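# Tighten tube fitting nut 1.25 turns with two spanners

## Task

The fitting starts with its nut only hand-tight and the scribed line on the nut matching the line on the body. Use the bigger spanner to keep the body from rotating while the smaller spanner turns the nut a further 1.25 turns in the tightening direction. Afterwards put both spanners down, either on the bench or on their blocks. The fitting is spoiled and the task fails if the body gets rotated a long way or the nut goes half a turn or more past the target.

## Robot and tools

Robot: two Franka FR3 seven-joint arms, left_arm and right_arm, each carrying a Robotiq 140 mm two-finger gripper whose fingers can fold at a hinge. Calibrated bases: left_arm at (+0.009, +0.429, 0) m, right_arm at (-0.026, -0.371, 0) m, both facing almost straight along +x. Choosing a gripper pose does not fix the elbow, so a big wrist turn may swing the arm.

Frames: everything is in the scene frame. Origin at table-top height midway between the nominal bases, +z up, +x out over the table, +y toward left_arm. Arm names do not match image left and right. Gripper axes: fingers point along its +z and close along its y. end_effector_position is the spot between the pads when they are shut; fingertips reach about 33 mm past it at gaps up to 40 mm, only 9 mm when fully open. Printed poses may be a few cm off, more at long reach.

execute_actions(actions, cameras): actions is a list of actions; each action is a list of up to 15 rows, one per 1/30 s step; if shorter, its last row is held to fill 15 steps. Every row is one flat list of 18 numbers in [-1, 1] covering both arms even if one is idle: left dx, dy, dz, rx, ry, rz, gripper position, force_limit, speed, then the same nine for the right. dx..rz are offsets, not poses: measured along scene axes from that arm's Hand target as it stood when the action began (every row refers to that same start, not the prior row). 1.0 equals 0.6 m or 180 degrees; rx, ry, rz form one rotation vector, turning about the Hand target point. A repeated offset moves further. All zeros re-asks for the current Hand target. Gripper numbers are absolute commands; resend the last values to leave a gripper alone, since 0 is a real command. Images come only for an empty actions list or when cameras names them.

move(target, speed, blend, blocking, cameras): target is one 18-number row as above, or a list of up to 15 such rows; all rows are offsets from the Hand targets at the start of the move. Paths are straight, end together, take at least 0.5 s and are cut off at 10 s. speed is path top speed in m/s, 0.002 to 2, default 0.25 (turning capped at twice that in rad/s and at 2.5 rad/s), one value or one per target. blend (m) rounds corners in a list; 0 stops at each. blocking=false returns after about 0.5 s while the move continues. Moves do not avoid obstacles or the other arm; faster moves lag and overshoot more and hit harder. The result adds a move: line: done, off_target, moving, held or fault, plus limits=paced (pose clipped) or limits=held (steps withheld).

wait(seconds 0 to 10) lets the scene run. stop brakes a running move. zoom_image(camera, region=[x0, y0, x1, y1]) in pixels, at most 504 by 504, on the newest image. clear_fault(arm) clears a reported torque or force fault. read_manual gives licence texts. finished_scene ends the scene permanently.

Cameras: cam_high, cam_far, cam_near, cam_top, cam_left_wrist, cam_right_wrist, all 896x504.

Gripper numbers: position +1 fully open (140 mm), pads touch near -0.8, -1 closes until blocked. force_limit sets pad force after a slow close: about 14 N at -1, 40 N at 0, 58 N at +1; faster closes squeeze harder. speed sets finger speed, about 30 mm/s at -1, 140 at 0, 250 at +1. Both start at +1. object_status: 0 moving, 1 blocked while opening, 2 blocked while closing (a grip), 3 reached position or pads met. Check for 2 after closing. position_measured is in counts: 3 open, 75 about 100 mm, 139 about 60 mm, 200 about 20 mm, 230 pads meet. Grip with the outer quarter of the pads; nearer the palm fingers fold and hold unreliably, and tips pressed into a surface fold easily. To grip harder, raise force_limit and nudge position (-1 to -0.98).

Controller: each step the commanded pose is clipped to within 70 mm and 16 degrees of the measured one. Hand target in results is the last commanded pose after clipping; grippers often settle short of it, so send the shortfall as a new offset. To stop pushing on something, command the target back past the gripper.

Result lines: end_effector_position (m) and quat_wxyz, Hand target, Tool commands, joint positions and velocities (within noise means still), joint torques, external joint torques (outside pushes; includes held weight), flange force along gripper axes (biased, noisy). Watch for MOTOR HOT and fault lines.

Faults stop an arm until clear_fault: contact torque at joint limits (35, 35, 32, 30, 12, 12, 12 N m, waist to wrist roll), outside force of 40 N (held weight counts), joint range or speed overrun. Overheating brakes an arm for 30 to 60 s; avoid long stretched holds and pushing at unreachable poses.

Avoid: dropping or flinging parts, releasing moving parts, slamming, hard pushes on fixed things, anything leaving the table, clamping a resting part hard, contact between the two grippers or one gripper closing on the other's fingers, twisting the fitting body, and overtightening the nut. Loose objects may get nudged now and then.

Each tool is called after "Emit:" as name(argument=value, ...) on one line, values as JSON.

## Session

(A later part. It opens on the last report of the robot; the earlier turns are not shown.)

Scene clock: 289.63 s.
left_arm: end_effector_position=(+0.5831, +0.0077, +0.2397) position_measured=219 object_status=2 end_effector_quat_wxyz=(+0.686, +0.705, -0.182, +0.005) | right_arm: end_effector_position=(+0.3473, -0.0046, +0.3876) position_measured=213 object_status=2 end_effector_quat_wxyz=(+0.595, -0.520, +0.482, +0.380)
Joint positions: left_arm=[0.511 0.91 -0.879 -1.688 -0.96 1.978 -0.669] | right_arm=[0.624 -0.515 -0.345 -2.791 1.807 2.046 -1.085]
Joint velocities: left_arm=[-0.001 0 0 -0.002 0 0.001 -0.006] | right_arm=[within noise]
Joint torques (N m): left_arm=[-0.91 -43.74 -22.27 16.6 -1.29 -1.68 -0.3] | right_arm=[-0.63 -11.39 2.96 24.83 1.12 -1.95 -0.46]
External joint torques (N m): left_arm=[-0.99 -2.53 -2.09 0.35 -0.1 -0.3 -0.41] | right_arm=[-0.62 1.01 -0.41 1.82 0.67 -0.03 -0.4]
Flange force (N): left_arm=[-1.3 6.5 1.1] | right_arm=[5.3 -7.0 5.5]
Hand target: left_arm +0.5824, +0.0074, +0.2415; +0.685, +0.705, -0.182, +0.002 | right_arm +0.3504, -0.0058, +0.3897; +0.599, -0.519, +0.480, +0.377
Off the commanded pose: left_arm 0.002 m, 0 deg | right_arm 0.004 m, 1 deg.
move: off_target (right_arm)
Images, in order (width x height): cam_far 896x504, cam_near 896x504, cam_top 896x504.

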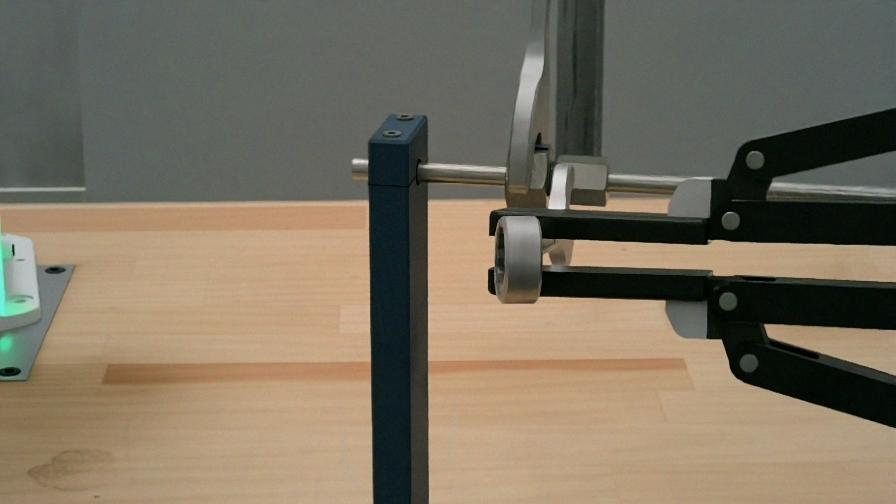

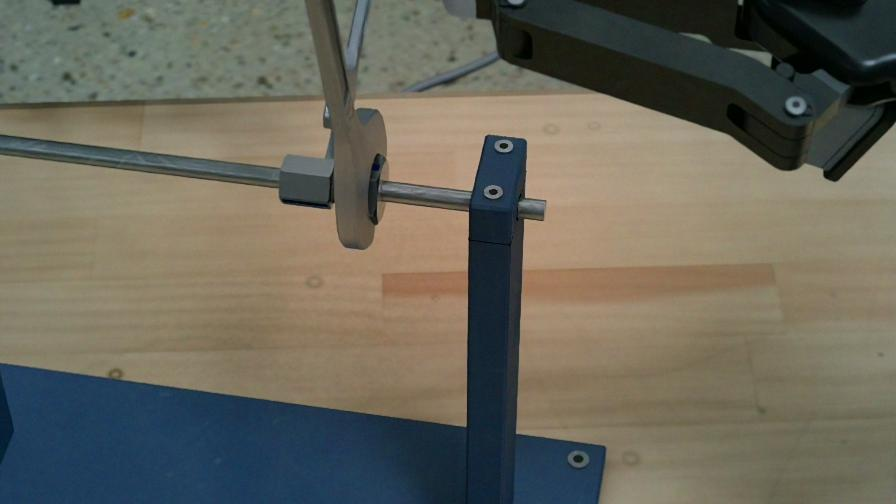

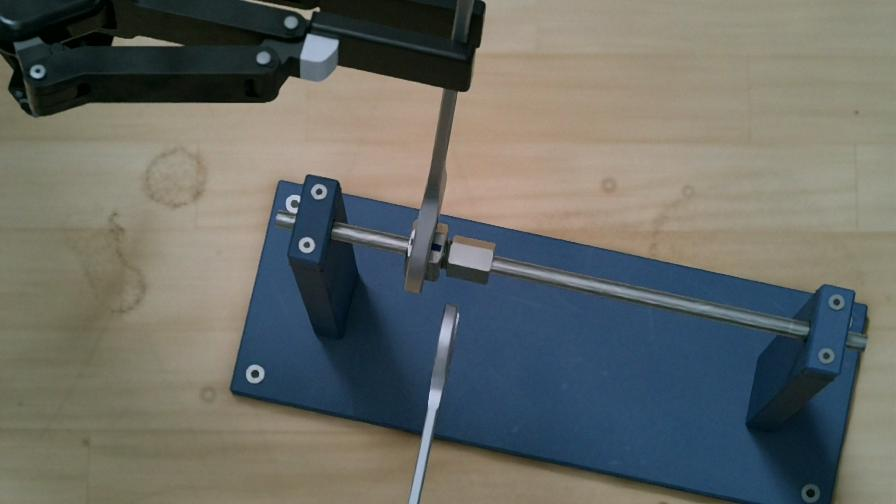

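Emit:
move(target=[[0.0012,0.0065,0,-0.0142,0.00264,-0.0044,-1,0.8,-1,0,0,0,0,0,0,-1,0.8,-1],[-0.0250,0.0114,0,-0.0142,0.00264,-0.0044,-1,0.8,-1,0,0,0,0,0,0,-1,0.8,-1]], speed=0.05, cameras=["cam_near","cam_far","cam_top"])

Emit:
zoom_image(camera="cam_top", region=[420, 220, 520, 320])

Emit:
zoom_image(camera="cam_near", region=[260, 100, 360, 220])

Emit:
zoom_image(camera="cam_far", region=[530, 120, 630, 240])

Scene clock: 293.00 s.
left_arm: end_effector_position=(+0.5665, +0.0146, +0.2397) position_measured=219 object_status=2 end_effector_quat_wxyz=(+0.702, +0.689, -0.182, -0.006) | right_arm: end_effector_position=(+0.3473, -0.0046, +0.3876) position_measured=213 object_status=2 end_effector_quat_wxyz=(+0.595, -0.520, +0.482, +0.380)
Joint positions: left_arm=[0.552 0.928 -0.901 -1.728 -0.957 1.951 -0.648] | right_arm=[0.624 -0.515 -0.345 -2.791 1.807 2.046 -1.085]
Joint velocities: left_arm=[0 0 0 -0.002 -0.001 0 0.006] | right_arm=[within noise]
Joint torques (N m): left_arm=[-0.13 -42.07 -23.69 14.8 -1.8 -1.63 0.34] | right_arm=[-0.67 -11.37 2.97 24.85 1.11 -1.94 -0.45]
External joint torques (N m): left_arm=[0.14 -1.92 -2.58 -0.48 -0.53 -0.03 0.24] | right_arm=[-0.61 1.15 -0.36 1.75 0.66 -0.02 -0.4]
Flange force (N): left_arm=[-7.7 8.5 1.8] | right_arm=[5.6 -7.1 5.7]
Hand target: left_arm +0.5674, +0.0142, +0.2415; +0.702, +0.689, -0.184, -0.001 | right_arm +0.3504, -0.0058, +0.3897; +0.599, -0.519, +0.480, +0.377
Off the commanded pose: left_arm 0.002 m, 1 deg | right_arm 0.004 m, 1 deg.
move: off_target (right_arm)
Images, in order (width x height): cam_far 896x504, cam_near 896x504, cam_top 896x504.

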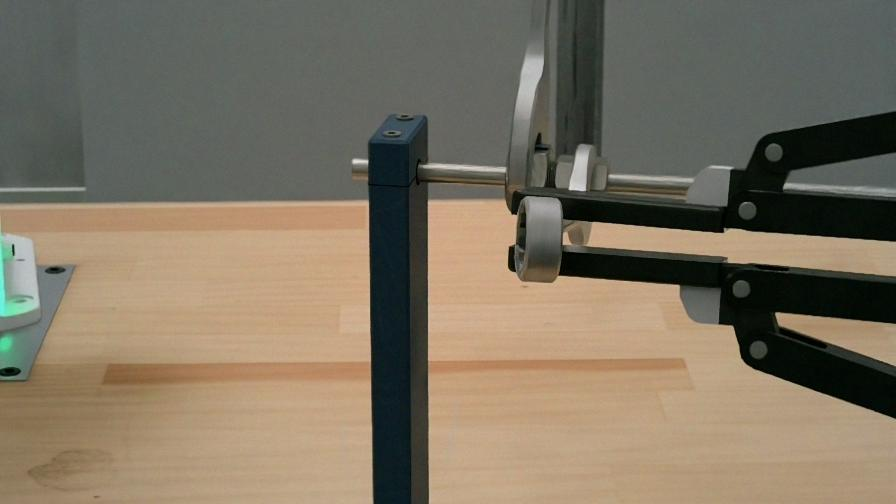

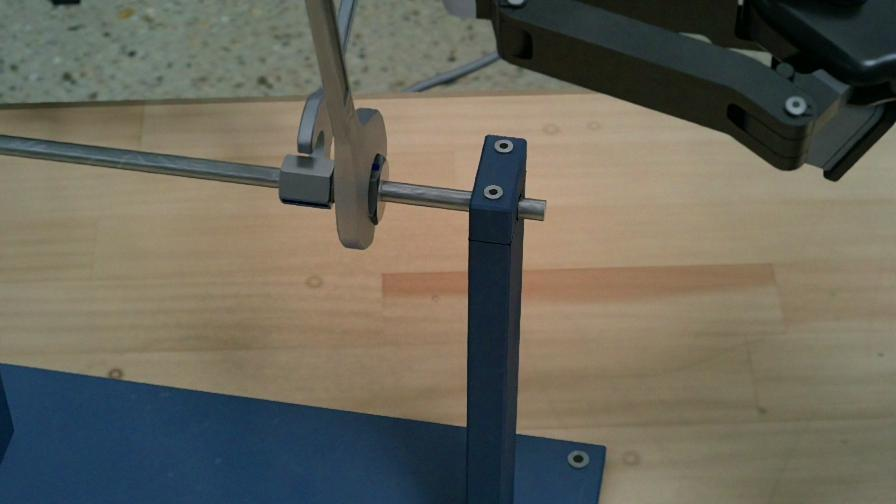

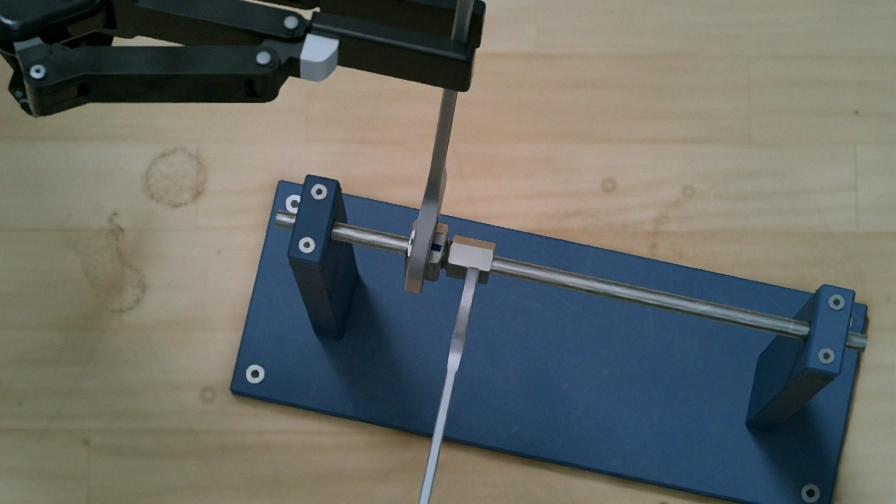

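Scaled by 5.040 from the camera's 896x504 image, which has a finer 1280x720 frame.

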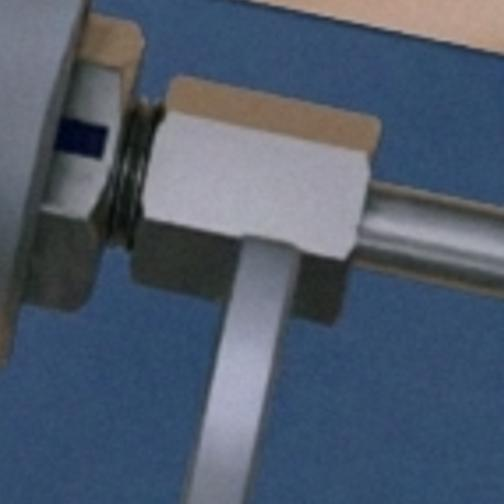

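Scaled by 4.200 from the camera's 896x504 image, which has a finer 1280x720 frame.

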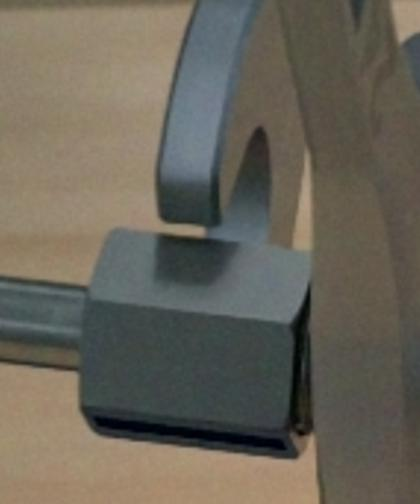

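Scaled by 4.200 from the camera's 896x504 image, which has a finer 1280x720 frame.

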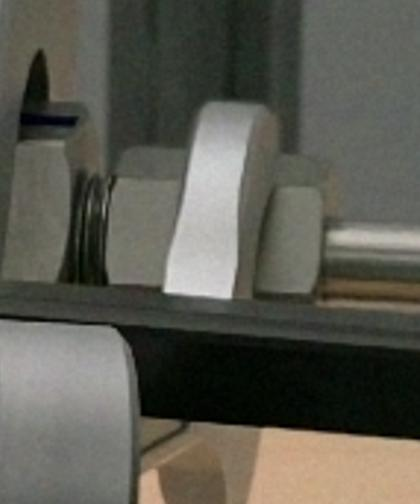

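Emit:
move(target=[[0,0,-0.0021,0,0,0,-1,0.8,-1,0,0,0,0,0,0,-1,0.8,-1],[-0.0131,0.0018,-0.0021,0,0,0,-1,0.8,-1,0,0,0,0,0,0,-1,0.8,-1]], speed=0.03, cameras=["cam_near","cam_far","cam_top"])

Emit:
zoom_image(camera="cam_near", region=[260, 100, 360, 220])

Emit:
zoom_image(camera="cam_far", region=[530, 120, 630, 240])

Scene clock: 295.43 s.
left_arm: end_effector_position=(+0.5582, +0.0157, +0.2384) position_measured=219 object_status=2 end_effector_quat_wxyz=(+0.702, +0.689, -0.182, -0.006) | right_arm: end_effector_position=(+0.3473, -0.0046, +0.3876) position_measured=213 object_status=2 end_effector_quat_wxyz=(+0.595, -0.520, +0.482, +0.380)
Joint positions: left_arm=[0.571 0.918 -0.912 -1.762 -0.961 1.959 -0.635] | right_arm=[0.624 -0.515 -0.345 -2.791 1.807 2.046 -1.085]
Joint velocities: left_arm=[-0.001 0 0 -0.002 -0.001 0.004 0.005] | right_arm=[within noise]
Joint torques (N m): left_arm=[0.42 -41.33 -24.19 14.42 -1.88 -1.56 0.45] | right_arm=[-0.67 -11.42 3 24.86 1.11 -1.94 -0.49]
External joint torques (N m): left_arm=[0.6 -2.16 -3.16 -0.65 -0.64 0.06 0.34] | right_arm=[-0.7 0.94 -0.41 1.92 0.67 -0.02 -0.44]
Flange force (N): left_arm=[-10.2 10.6 1.9] | right_arm=[5.2 -7.1 5.4]
Hand target: left_arm +0.5596, +0.0153, +0.2402; +0.702, +0.689, -0.184, -0.001 | right_arm +0.3504, -0.0058, +0.3897; +0.599, -0.519, +0.480, +0.377
Off the commanded pose: left_arm 0.002 m, 1 deg | right_arm 0.004 m, 1 deg.
move: off_target (right_arm)
Images, in order (width x height): cam_far 896x504, cam_near 896x504, cam_top 896x504.

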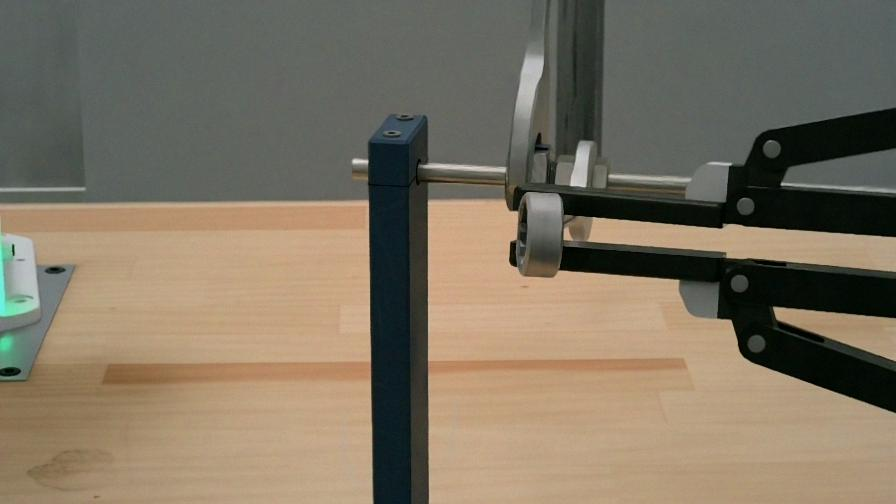

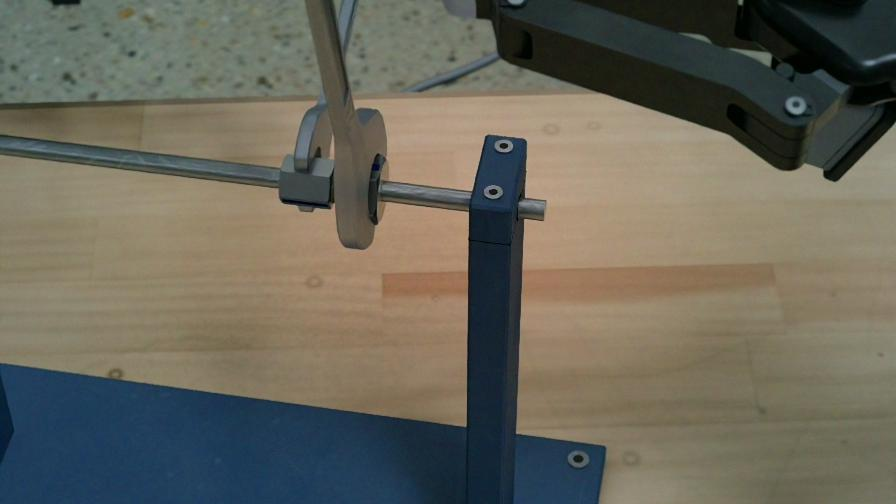

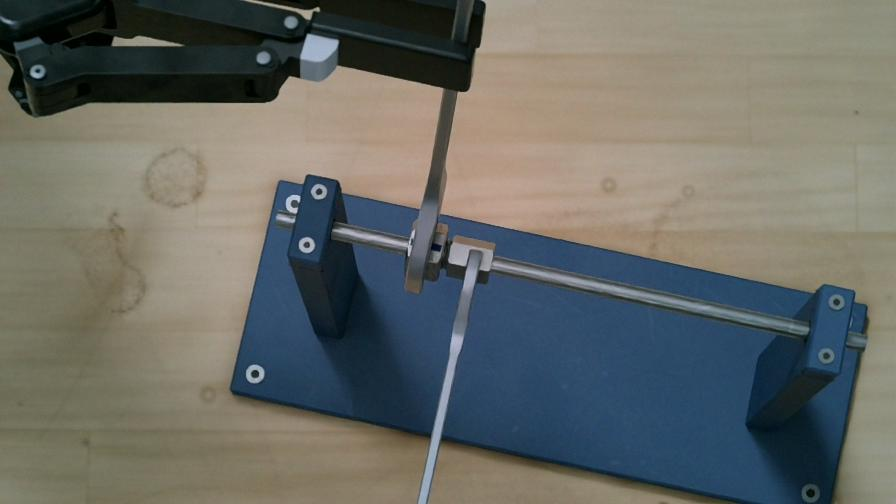

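Scaled by 4.200 from the camera's 896x504 image, which has a finer 1280x720 frame.

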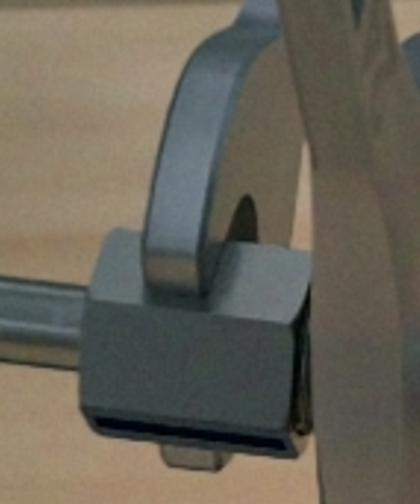

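Scaled by 4.200 from the camera's 896x504 image, which has a finer 1280x720 frame.

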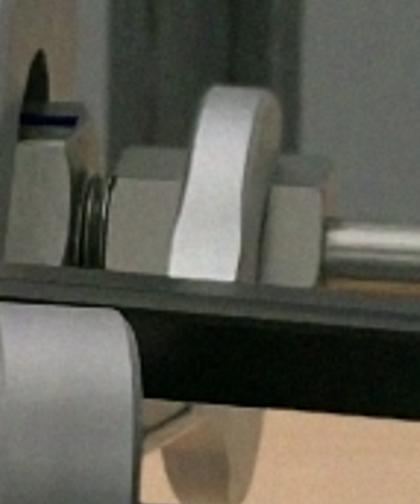

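Emit:
move(target=[-0.0082,0.0015,0,0,0,0,-1,0.8,-1,0,0,0,0,0,0,-1,0.8,-1], speed=0.03, cameras=["cam_near","cam_far","cam_top"])

Emit:
zoom_image(camera="cam_near", region=[260, 100, 360, 220])

Emit:
zoom_image(camera="cam_top", region=[420, 220, 520, 320])

Scene clock: 296.77 s.
left_arm: end_effector_position=(+0.5580, +0.0177, +0.2388) position_measured=219 object_status=2 end_effector_quat_wxyz=(+0.701, +0.690, -0.179, -0.002) | right_arm: end_effector_position=(+0.3473, -0.0046, +0.3876) position_measured=213 object_status=2 end_effector_quat_wxyz=(+0.595, -0.520, +0.482, +0.380)
Joint positions: left_arm=[0.587 0.912 -0.924 -1.781 -0.966 1.974 -0.628] | right_arm=[0.624 -0.515 -0.345 -2.791 1.807 2.046 -1.085]
Joint torques (N m): left_arm=[-0.37 -40.22 -24.36 12.56 -0.78 -2.57 0.44] | right_arm=[-0.69 -11.4 2.98 24.83 1.11 -1.94 -0.49]
External joint torques (N m): left_arm=[-0.25 -1.55 -3.28 -2.44 0.42 -0.94 0.34] | right_arm=[-0.65 1.13 -0.38 1.7 0.66 -0.02 -0.43]
Flange force (N): left_arm=[-13.1 10.4 1.0] | right_arm=[5.7 -6.9 5.6]
Hand target: left_arm +0.5546, +0.0162, +0.2402; +0.702, +0.689, -0.184, -0.001 | right_arm +0.3504, -0.0058, +0.3897; +0.599, -0.519, +0.480, +0.377
Off the commanded pose: left_arm 0.004 m, 1 deg | right_arm 0.004 m, 1 deg.
move: off_target (left_arm, right_arm)
Images, in order (width x height): cam_far 896x504, cam_near 896x504, cam_top 896x504.

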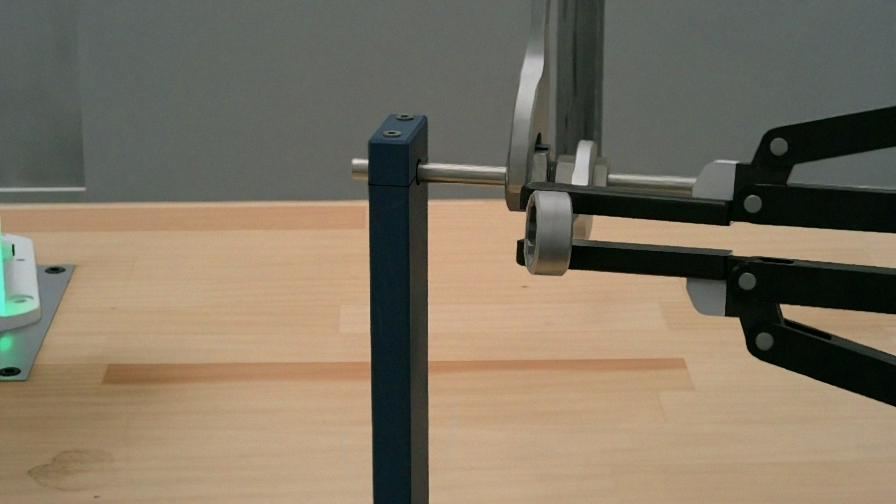

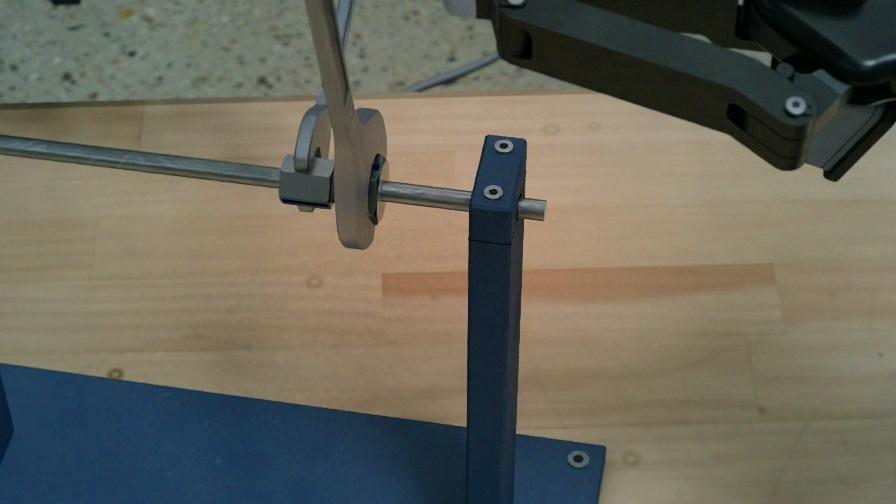

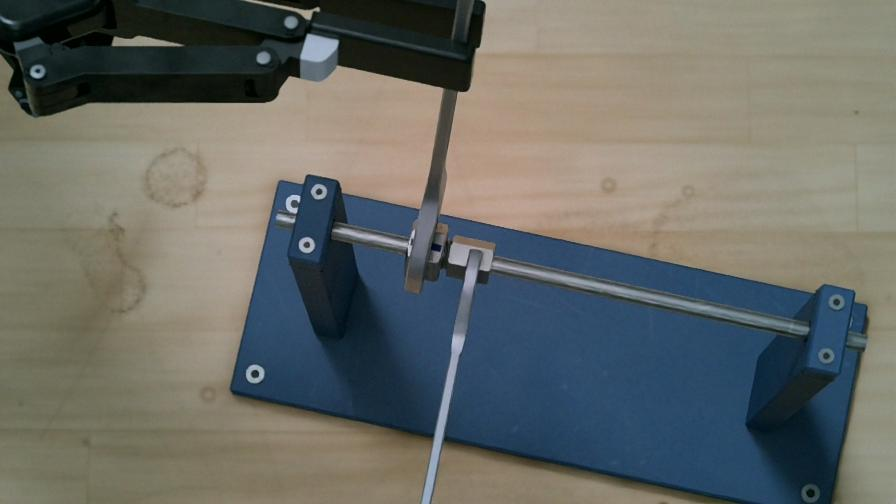

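Scaled by 4.200 from the camera's 896x504 image, which has a finer 1280x720 frame.

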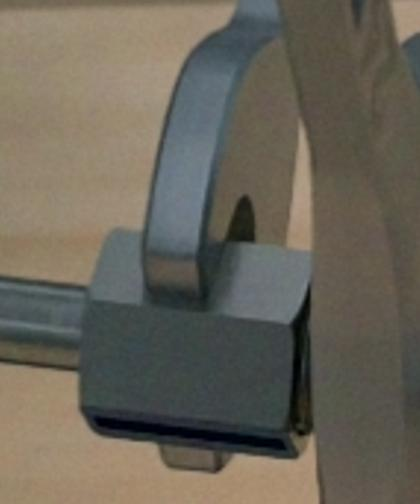

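Scaled by 5.040 from the camera's 896x504 image, which has a finer 1280x720 frame.

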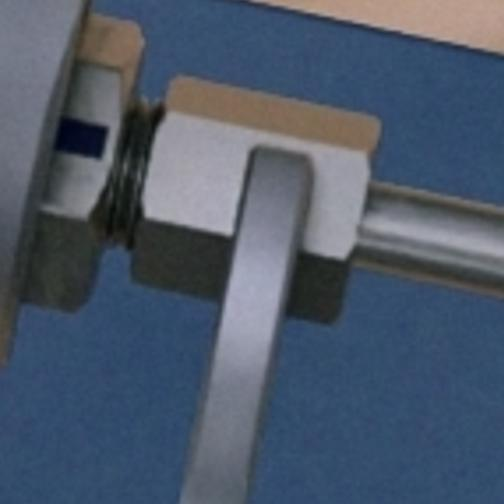

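Emit:
move(target=[[-0.0049,0.0006,0,0.0012,-0.0002,0,-1,0.8,-1,0,0,0,0,0,0,-1,0.8,-1],[-0.0066,0.0006,0.0005,-0.0012,0.0002,0,-1,0.8,-1,0,0,0,0,0,0,-1,0.8,-1]], speed=0.03, cameras=["cam_near","cam_top"])

Emit:
zoom_image(camera="cam_top", region=[420, 220, 520, 320])

Scene clock: 299.37 s.
left_arm: end_effector_position=(+0.5572, +0.0193, +0.2392) position_measured=219 object_status=2 end_effector_quat_wxyz=(+0.700, +0.692, -0.177, +0.002) | right_arm: end_effector_position=(+0.3473, -0.0046, +0.3876) position_measured=213 object_status=2 end_effector_quat_wxyz=(+0.595, -0.520, +0.482, +0.380)
Joint positions: left_arm=[0.602 0.907 -0.935 -1.796 -0.966 1.986 -0.623] | right_arm=[0.624 -0.515 -0.345 -2.791 1.807 2.046 -1.085]
Joint velocities: left_arm=[0.005 0.003 -0.004 -0.003 0 0.003 0.001] | right_arm=[within noise]
Joint torques (N m): left_arm=[-1.05 -38.9 -24.57 12.17 -0.36 -3.35 0.56] | right_arm=[-0.71 -11.44 2.96 24.83 1.12 -1.93 -0.48]
External joint torques (N m): left_arm=[-1.14 -0.65 -3.52 -2.87 0.81 -1.75 0.45] | right_arm=[-0.79 0.94 -0.49 1.84 0.68 0 -0.42]
Flange force (N): left_arm=[-11.3 8.0 0.7] | right_arm=[5.2 -6.9 5.1]
Hand target: left_arm +0.5507, +0.0165, +0.2405; +0.703, +0.687, -0.183, -0.001 | right_arm +0.3504, -0.0058, +0.3897; +0.599, -0.519, +0.480, +0.377
Off the commanded pose: left_arm 0.007 m, 1 deg | right_arm 0.004 m, 1 deg.
move: off_target (left_arm, right_arm)
Images, in order (width x height): cam_near 896x504, cam_top 896x504.

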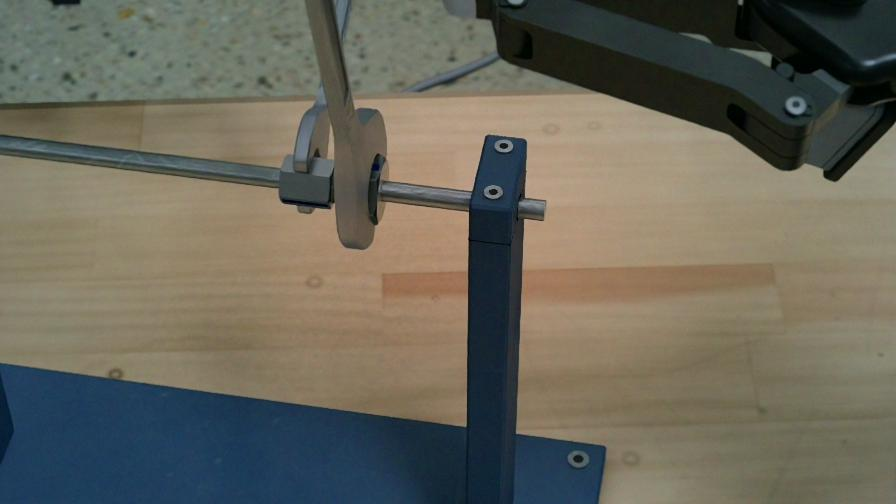

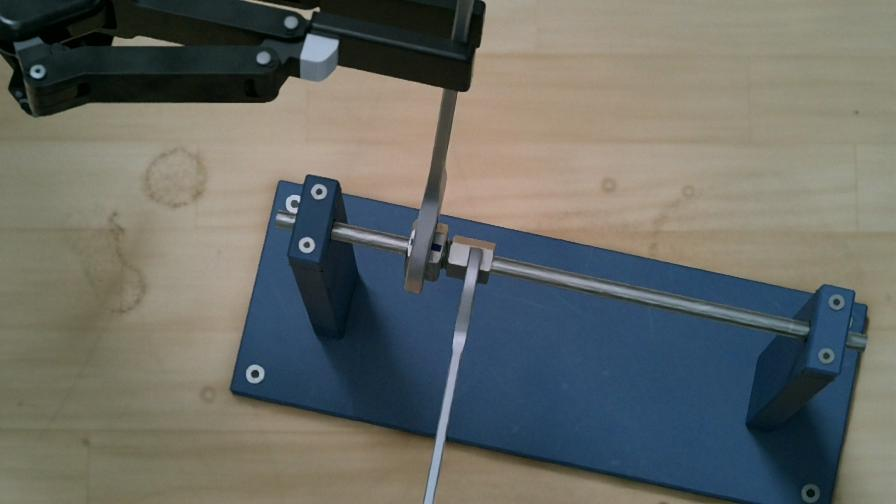

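Scaled by 5.040 from the camera's 896x504 image, which has a finer 1280x720 frame.

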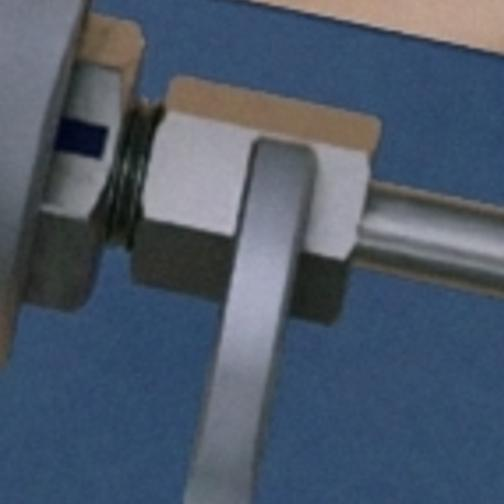

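Emit:
wait(seconds=0, cameras=["cam_top","cam_near","cam_far"])

Scene clock: 303.37 s.
left_arm: end_effector_position=(+0.5572, +0.0193, +0.2392) position_measured=219 object_status=2 end_effector_quat_wxyz=(+0.700, +0.692, -0.177, +0.002) | right_arm: end_effector_position=(+0.3473, -0.0046, +0.3876) position_measured=213 object_status=2 end_effector_quat_wxyz=(+0.595, -0.520, +0.482, +0.380)
Joint positions: left_arm=[0.602 0.908 -0.935 -1.796 -0.966 1.986 -0.622] | right_arm=[0.624 -0.515 -0.345 -2.791 1.807 2.046 -1.085]
Joint torques (N m): left_arm=[-1.27 -39.18 -24.63 11.88 -0.36 -3.35 0.49] | right_arm=[-0.71 -11.42 2.94 24.85 1.12 -1.94 -0.45]
External joint torques (N m): left_arm=[-1.27 -0.98 -3.5 -3.09 0.81 -1.73 0.39] | right_arm=[-0.76 1.04 -0.49 1.82 0.67 -0.01 -0.39]
Flange force (N): left_arm=[-12.2 8.9 0.9] | right_arm=[5.4 -7.1 5.3]
Hand target: left_arm +0.5507, +0.0165, +0.2405; +0.703, +0.687, -0.183, -0.001 | right_arm +0.3504, -0.0058, +0.3897; +0.599, -0.519, +0.480, +0.377
Tool commands: left_gripper/position=-1.0 left_gripper/force_limit=+0.8 left_gripper/speed=-1.0 right_gripper/position=-1.0 right_gripper/force_limit=+0.8 right_gripper/speed=-1.0
Off the commanded pose: left_arm 0.007 m, 1 deg | right_arm 0.004 m, 1 deg.
Images, in order (width x height): cam_far 896x504, cam_near 896x504, cam_top 896x504.

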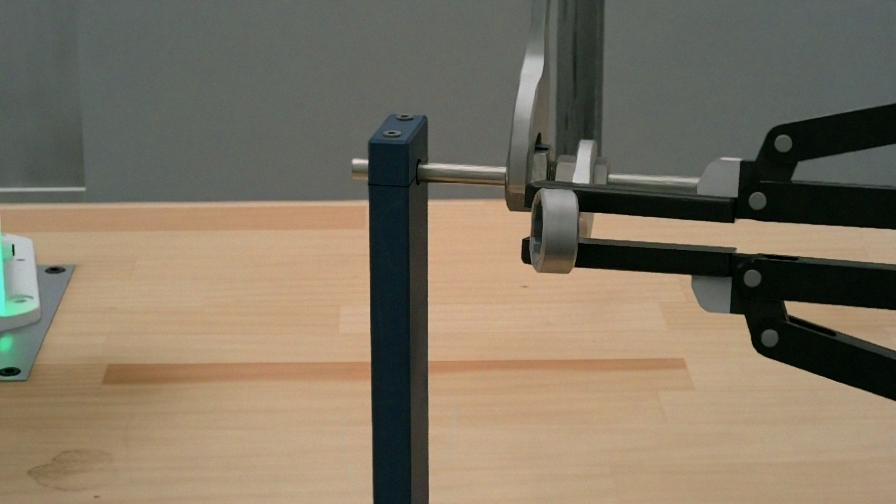

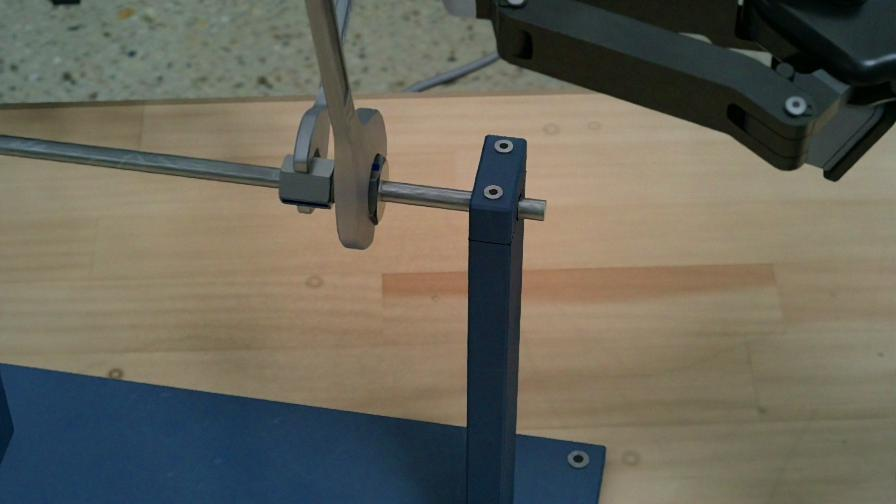

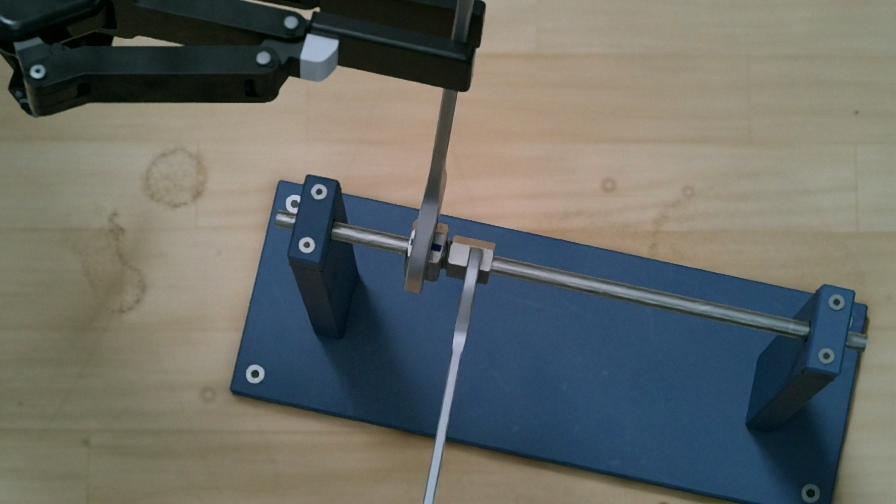

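Emit:
move(target=[[-0.0205,0.00383,0.05967,-0.01525,-0.0819,0,-1,0.8,-1,0,0,0,0,0,0,-1,0.8,-1],[-0.0555,0.01033,0.11183,-0.0305,-0.1638,0,-1,0.8,-1,0,0,0,0,0,0,-1,0.8,-1],[-0.1025,0.01917,0.153,-0.04575,-0.2458,0,-1,0.8,-1,0,0,0,0,0,0,-1,0.8,-1],[-0.1585,0.0295,0.1805,-0.061,-0.3277,0,-1,0.8,-1,0,0,0,0,0,0,-1,0.8,-1]], speed=0.07, blend=0.005, cameras=["cam_top","cam_near","cam_far"])

Scene clock: 312.83 s.
left_arm: end_effector_position=(+0.4662, +0.0374, +0.3478) position_measured=219 object_status=2 end_effector_quat_wxyz=(+0.583, +0.546, -0.489, +0.351) | right_arm: end_effector_position=(+0.3473, -0.0046, +0.3876) position_measured=213 object_status=2 end_effector_quat_wxyz=(+0.595, -0.520, +0.482, +0.380)
Joint positions: left_arm=[1.186 1.052 -1.592 -2.279 -0.663 2.404 0.087] | right_arm=[0.624 -0.515 -0.345 -2.791 1.807 2.046 -1.085]
Joint velocities: left_arm=[0.001 0.001 0 -0.001 0.004 0.001 0.001] | right_arm=[within noise]
Joint torques (N m): left_arm=[-1.4 -20.45 -30.57 6.79 1.99 -3.22 1.56] | right_arm=[-0.72 -11.4 2.97 24.85 1.12 -1.93 -0.5]
External joint torques (N m): left_arm=[-1.44 -0.72 -4.19 -4.66 1.99 -2.43 1.5] | right_arm=[-0.64 1.04 -0.34 1.8 0.66 -0.03 -0.44]
Flange force (N): left_arm=[-1.3 16.8 -2.9] | right_arm=[5.4 -6.9 5.6]
Hand target: left_arm +0.4556, +0.0342, +0.3488; +0.582, +0.531, -0.504, +0.353 | right_arm +0.3504, -0.0058, +0.3897; +0.599, -0.519, +0.480, +0.377
Off the commanded pose: left_arm 0.011 m, 3 deg | right_arm 0.004 m, 1 deg.
move: off_target (left_arm, right_arm)
Images, in order (width x height): cam_far 896x504, cam_near 896x504, cam_top 896x504.

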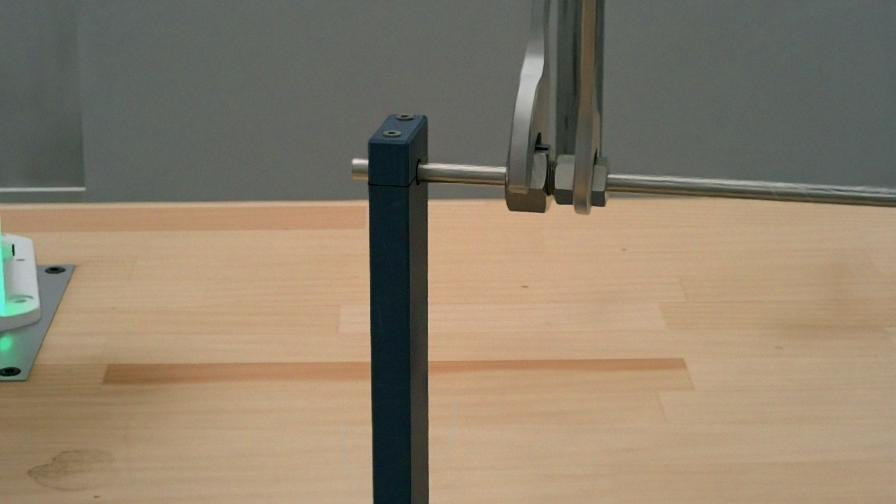

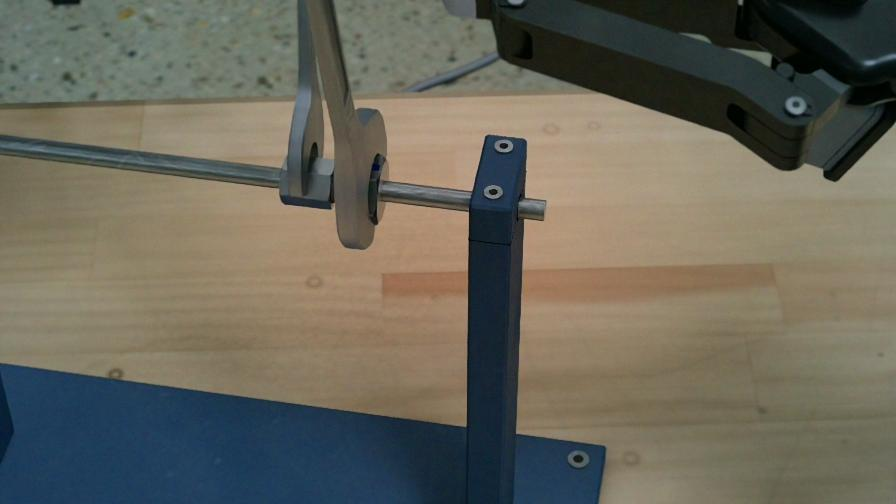

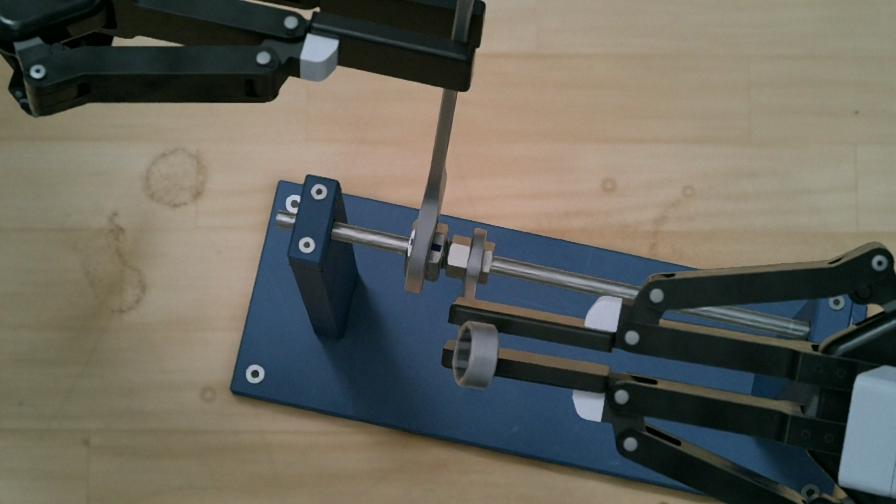

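Emit:
move(target=[-0.01395,0.0026,0.00418,-0.00356,-0.01911,0,-1,0.8,-1,0,0,0,0,0,0,-1,0.8,-1], speed=0.05, cameras=["cam_top","cam_near","cam_far"])

Emit:
zoom_image(camera="cam_far", region=[530, 120, 630, 220])

Emit:
zoom_image(camera="cam_near", region=[260, 100, 400, 260])

Emit:
zoom_image(camera="cam_top", region=[390, 200, 530, 320])

Scene clock: 314.77 s.
left_arm: end_effector_position=(+0.4580, +0.0388, +0.3510) position_measured=219 object_status=2 end_effector_quat_wxyz=(+0.571, +0.533, -0.504, +0.369) | right_arm: end_effector_position=(+0.3473, -0.0046, +0.3876) position_measured=213 object_status=2 end_effector_quat_wxyz=(+0.595, -0.520, +0.482, +0.380)
Joint positions: left_arm=[1.214 1.098 -1.622 -2.318 -0.612 2.443 0.109] | right_arm=[0.624 -0.515 -0.345 -2.791 1.807 2.046 -1.085]
Joint torques (N m): left_arm=[-1.33 -20.1 -30.43 5.68 2.28 -3.14 1.57] | right_arm=[-0.73 -11.41 2.99 24.85 1.11 -1.94 -0.49]
External joint torques (N m): left_arm=[-1.32 -0.9 -3.68 -5.05 2.14 -2.44 1.51] | right_arm=[-0.76 1.03 -0.42 1.87 0.67 -0.01 -0.43]
Flange force (N): left_arm=[-1.3 16.6 -3.5] | right_arm=[5.4 -7.1 5.4]
Hand target: left_arm +0.4472, +0.0358, +0.3513; +0.569, +0.517, -0.520, +0.372 | right_arm +0.3504, -0.0058, +0.3897; +0.599, -0.519, +0.480, +0.377
Off the commanded pose: left_arm 0.011 m, 3 deg | right_arm 0.004 m, 1 deg.
move: off_target (left_arm, right_arm)
Images, in order (width x height): cam_far 896x504, cam_near 896x504, cam_top 896x504.

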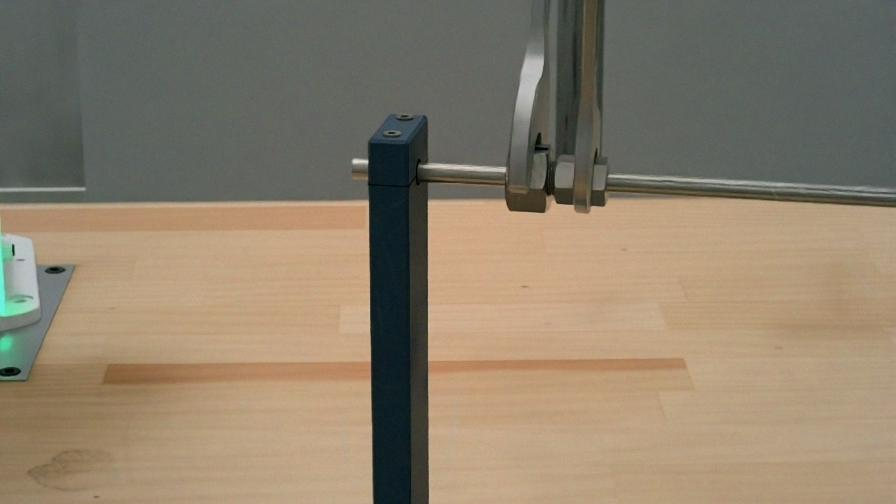

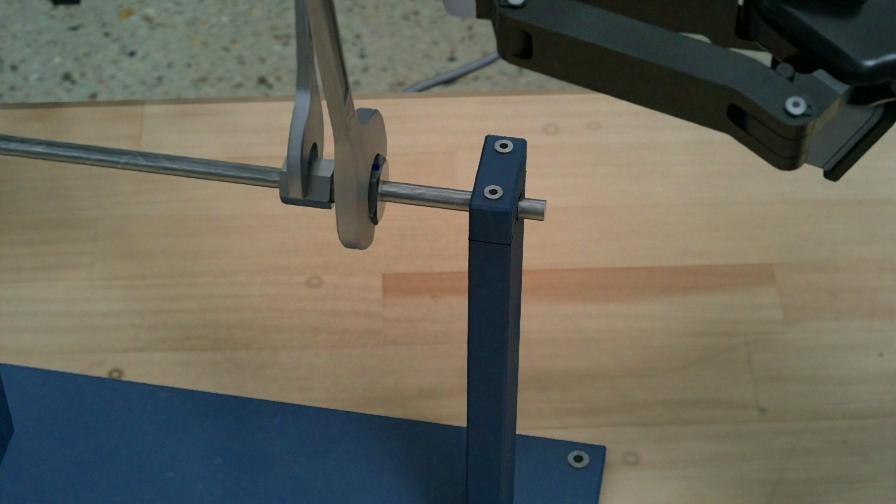

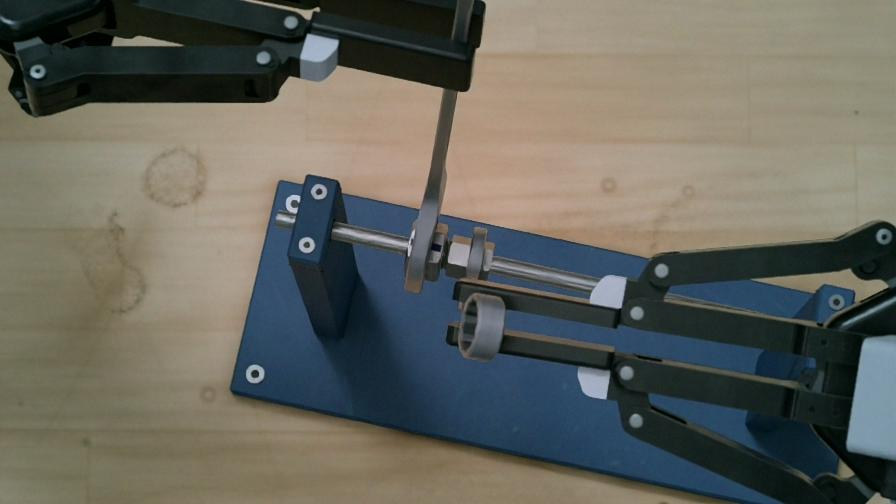

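Scaled by 5.040 from the camera's 896x504 image, which has a finer 1280x720 frame.

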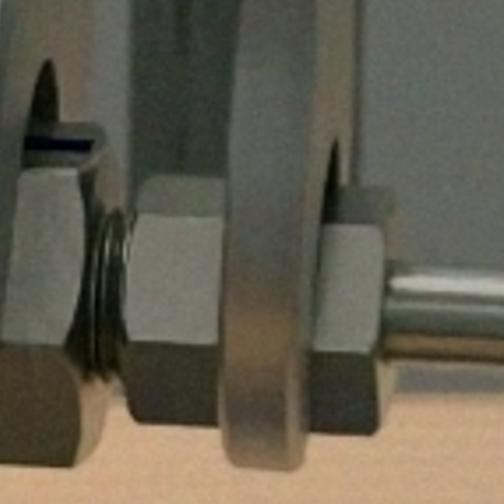

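Scaled by 3.150 from the camera's 896x504 image, which has a finer 1280x720 frame.

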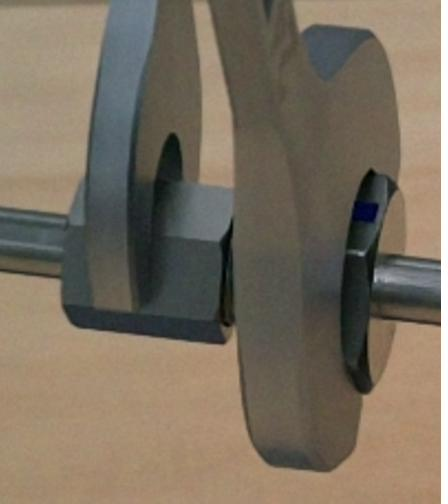

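Scaled by 3.600 from the camera's 896x504 image, which has a finer 1280x720 frame.

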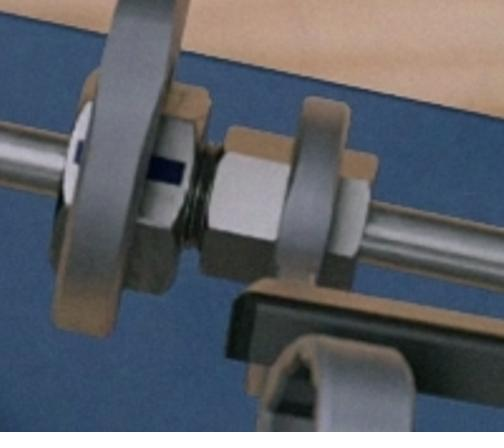

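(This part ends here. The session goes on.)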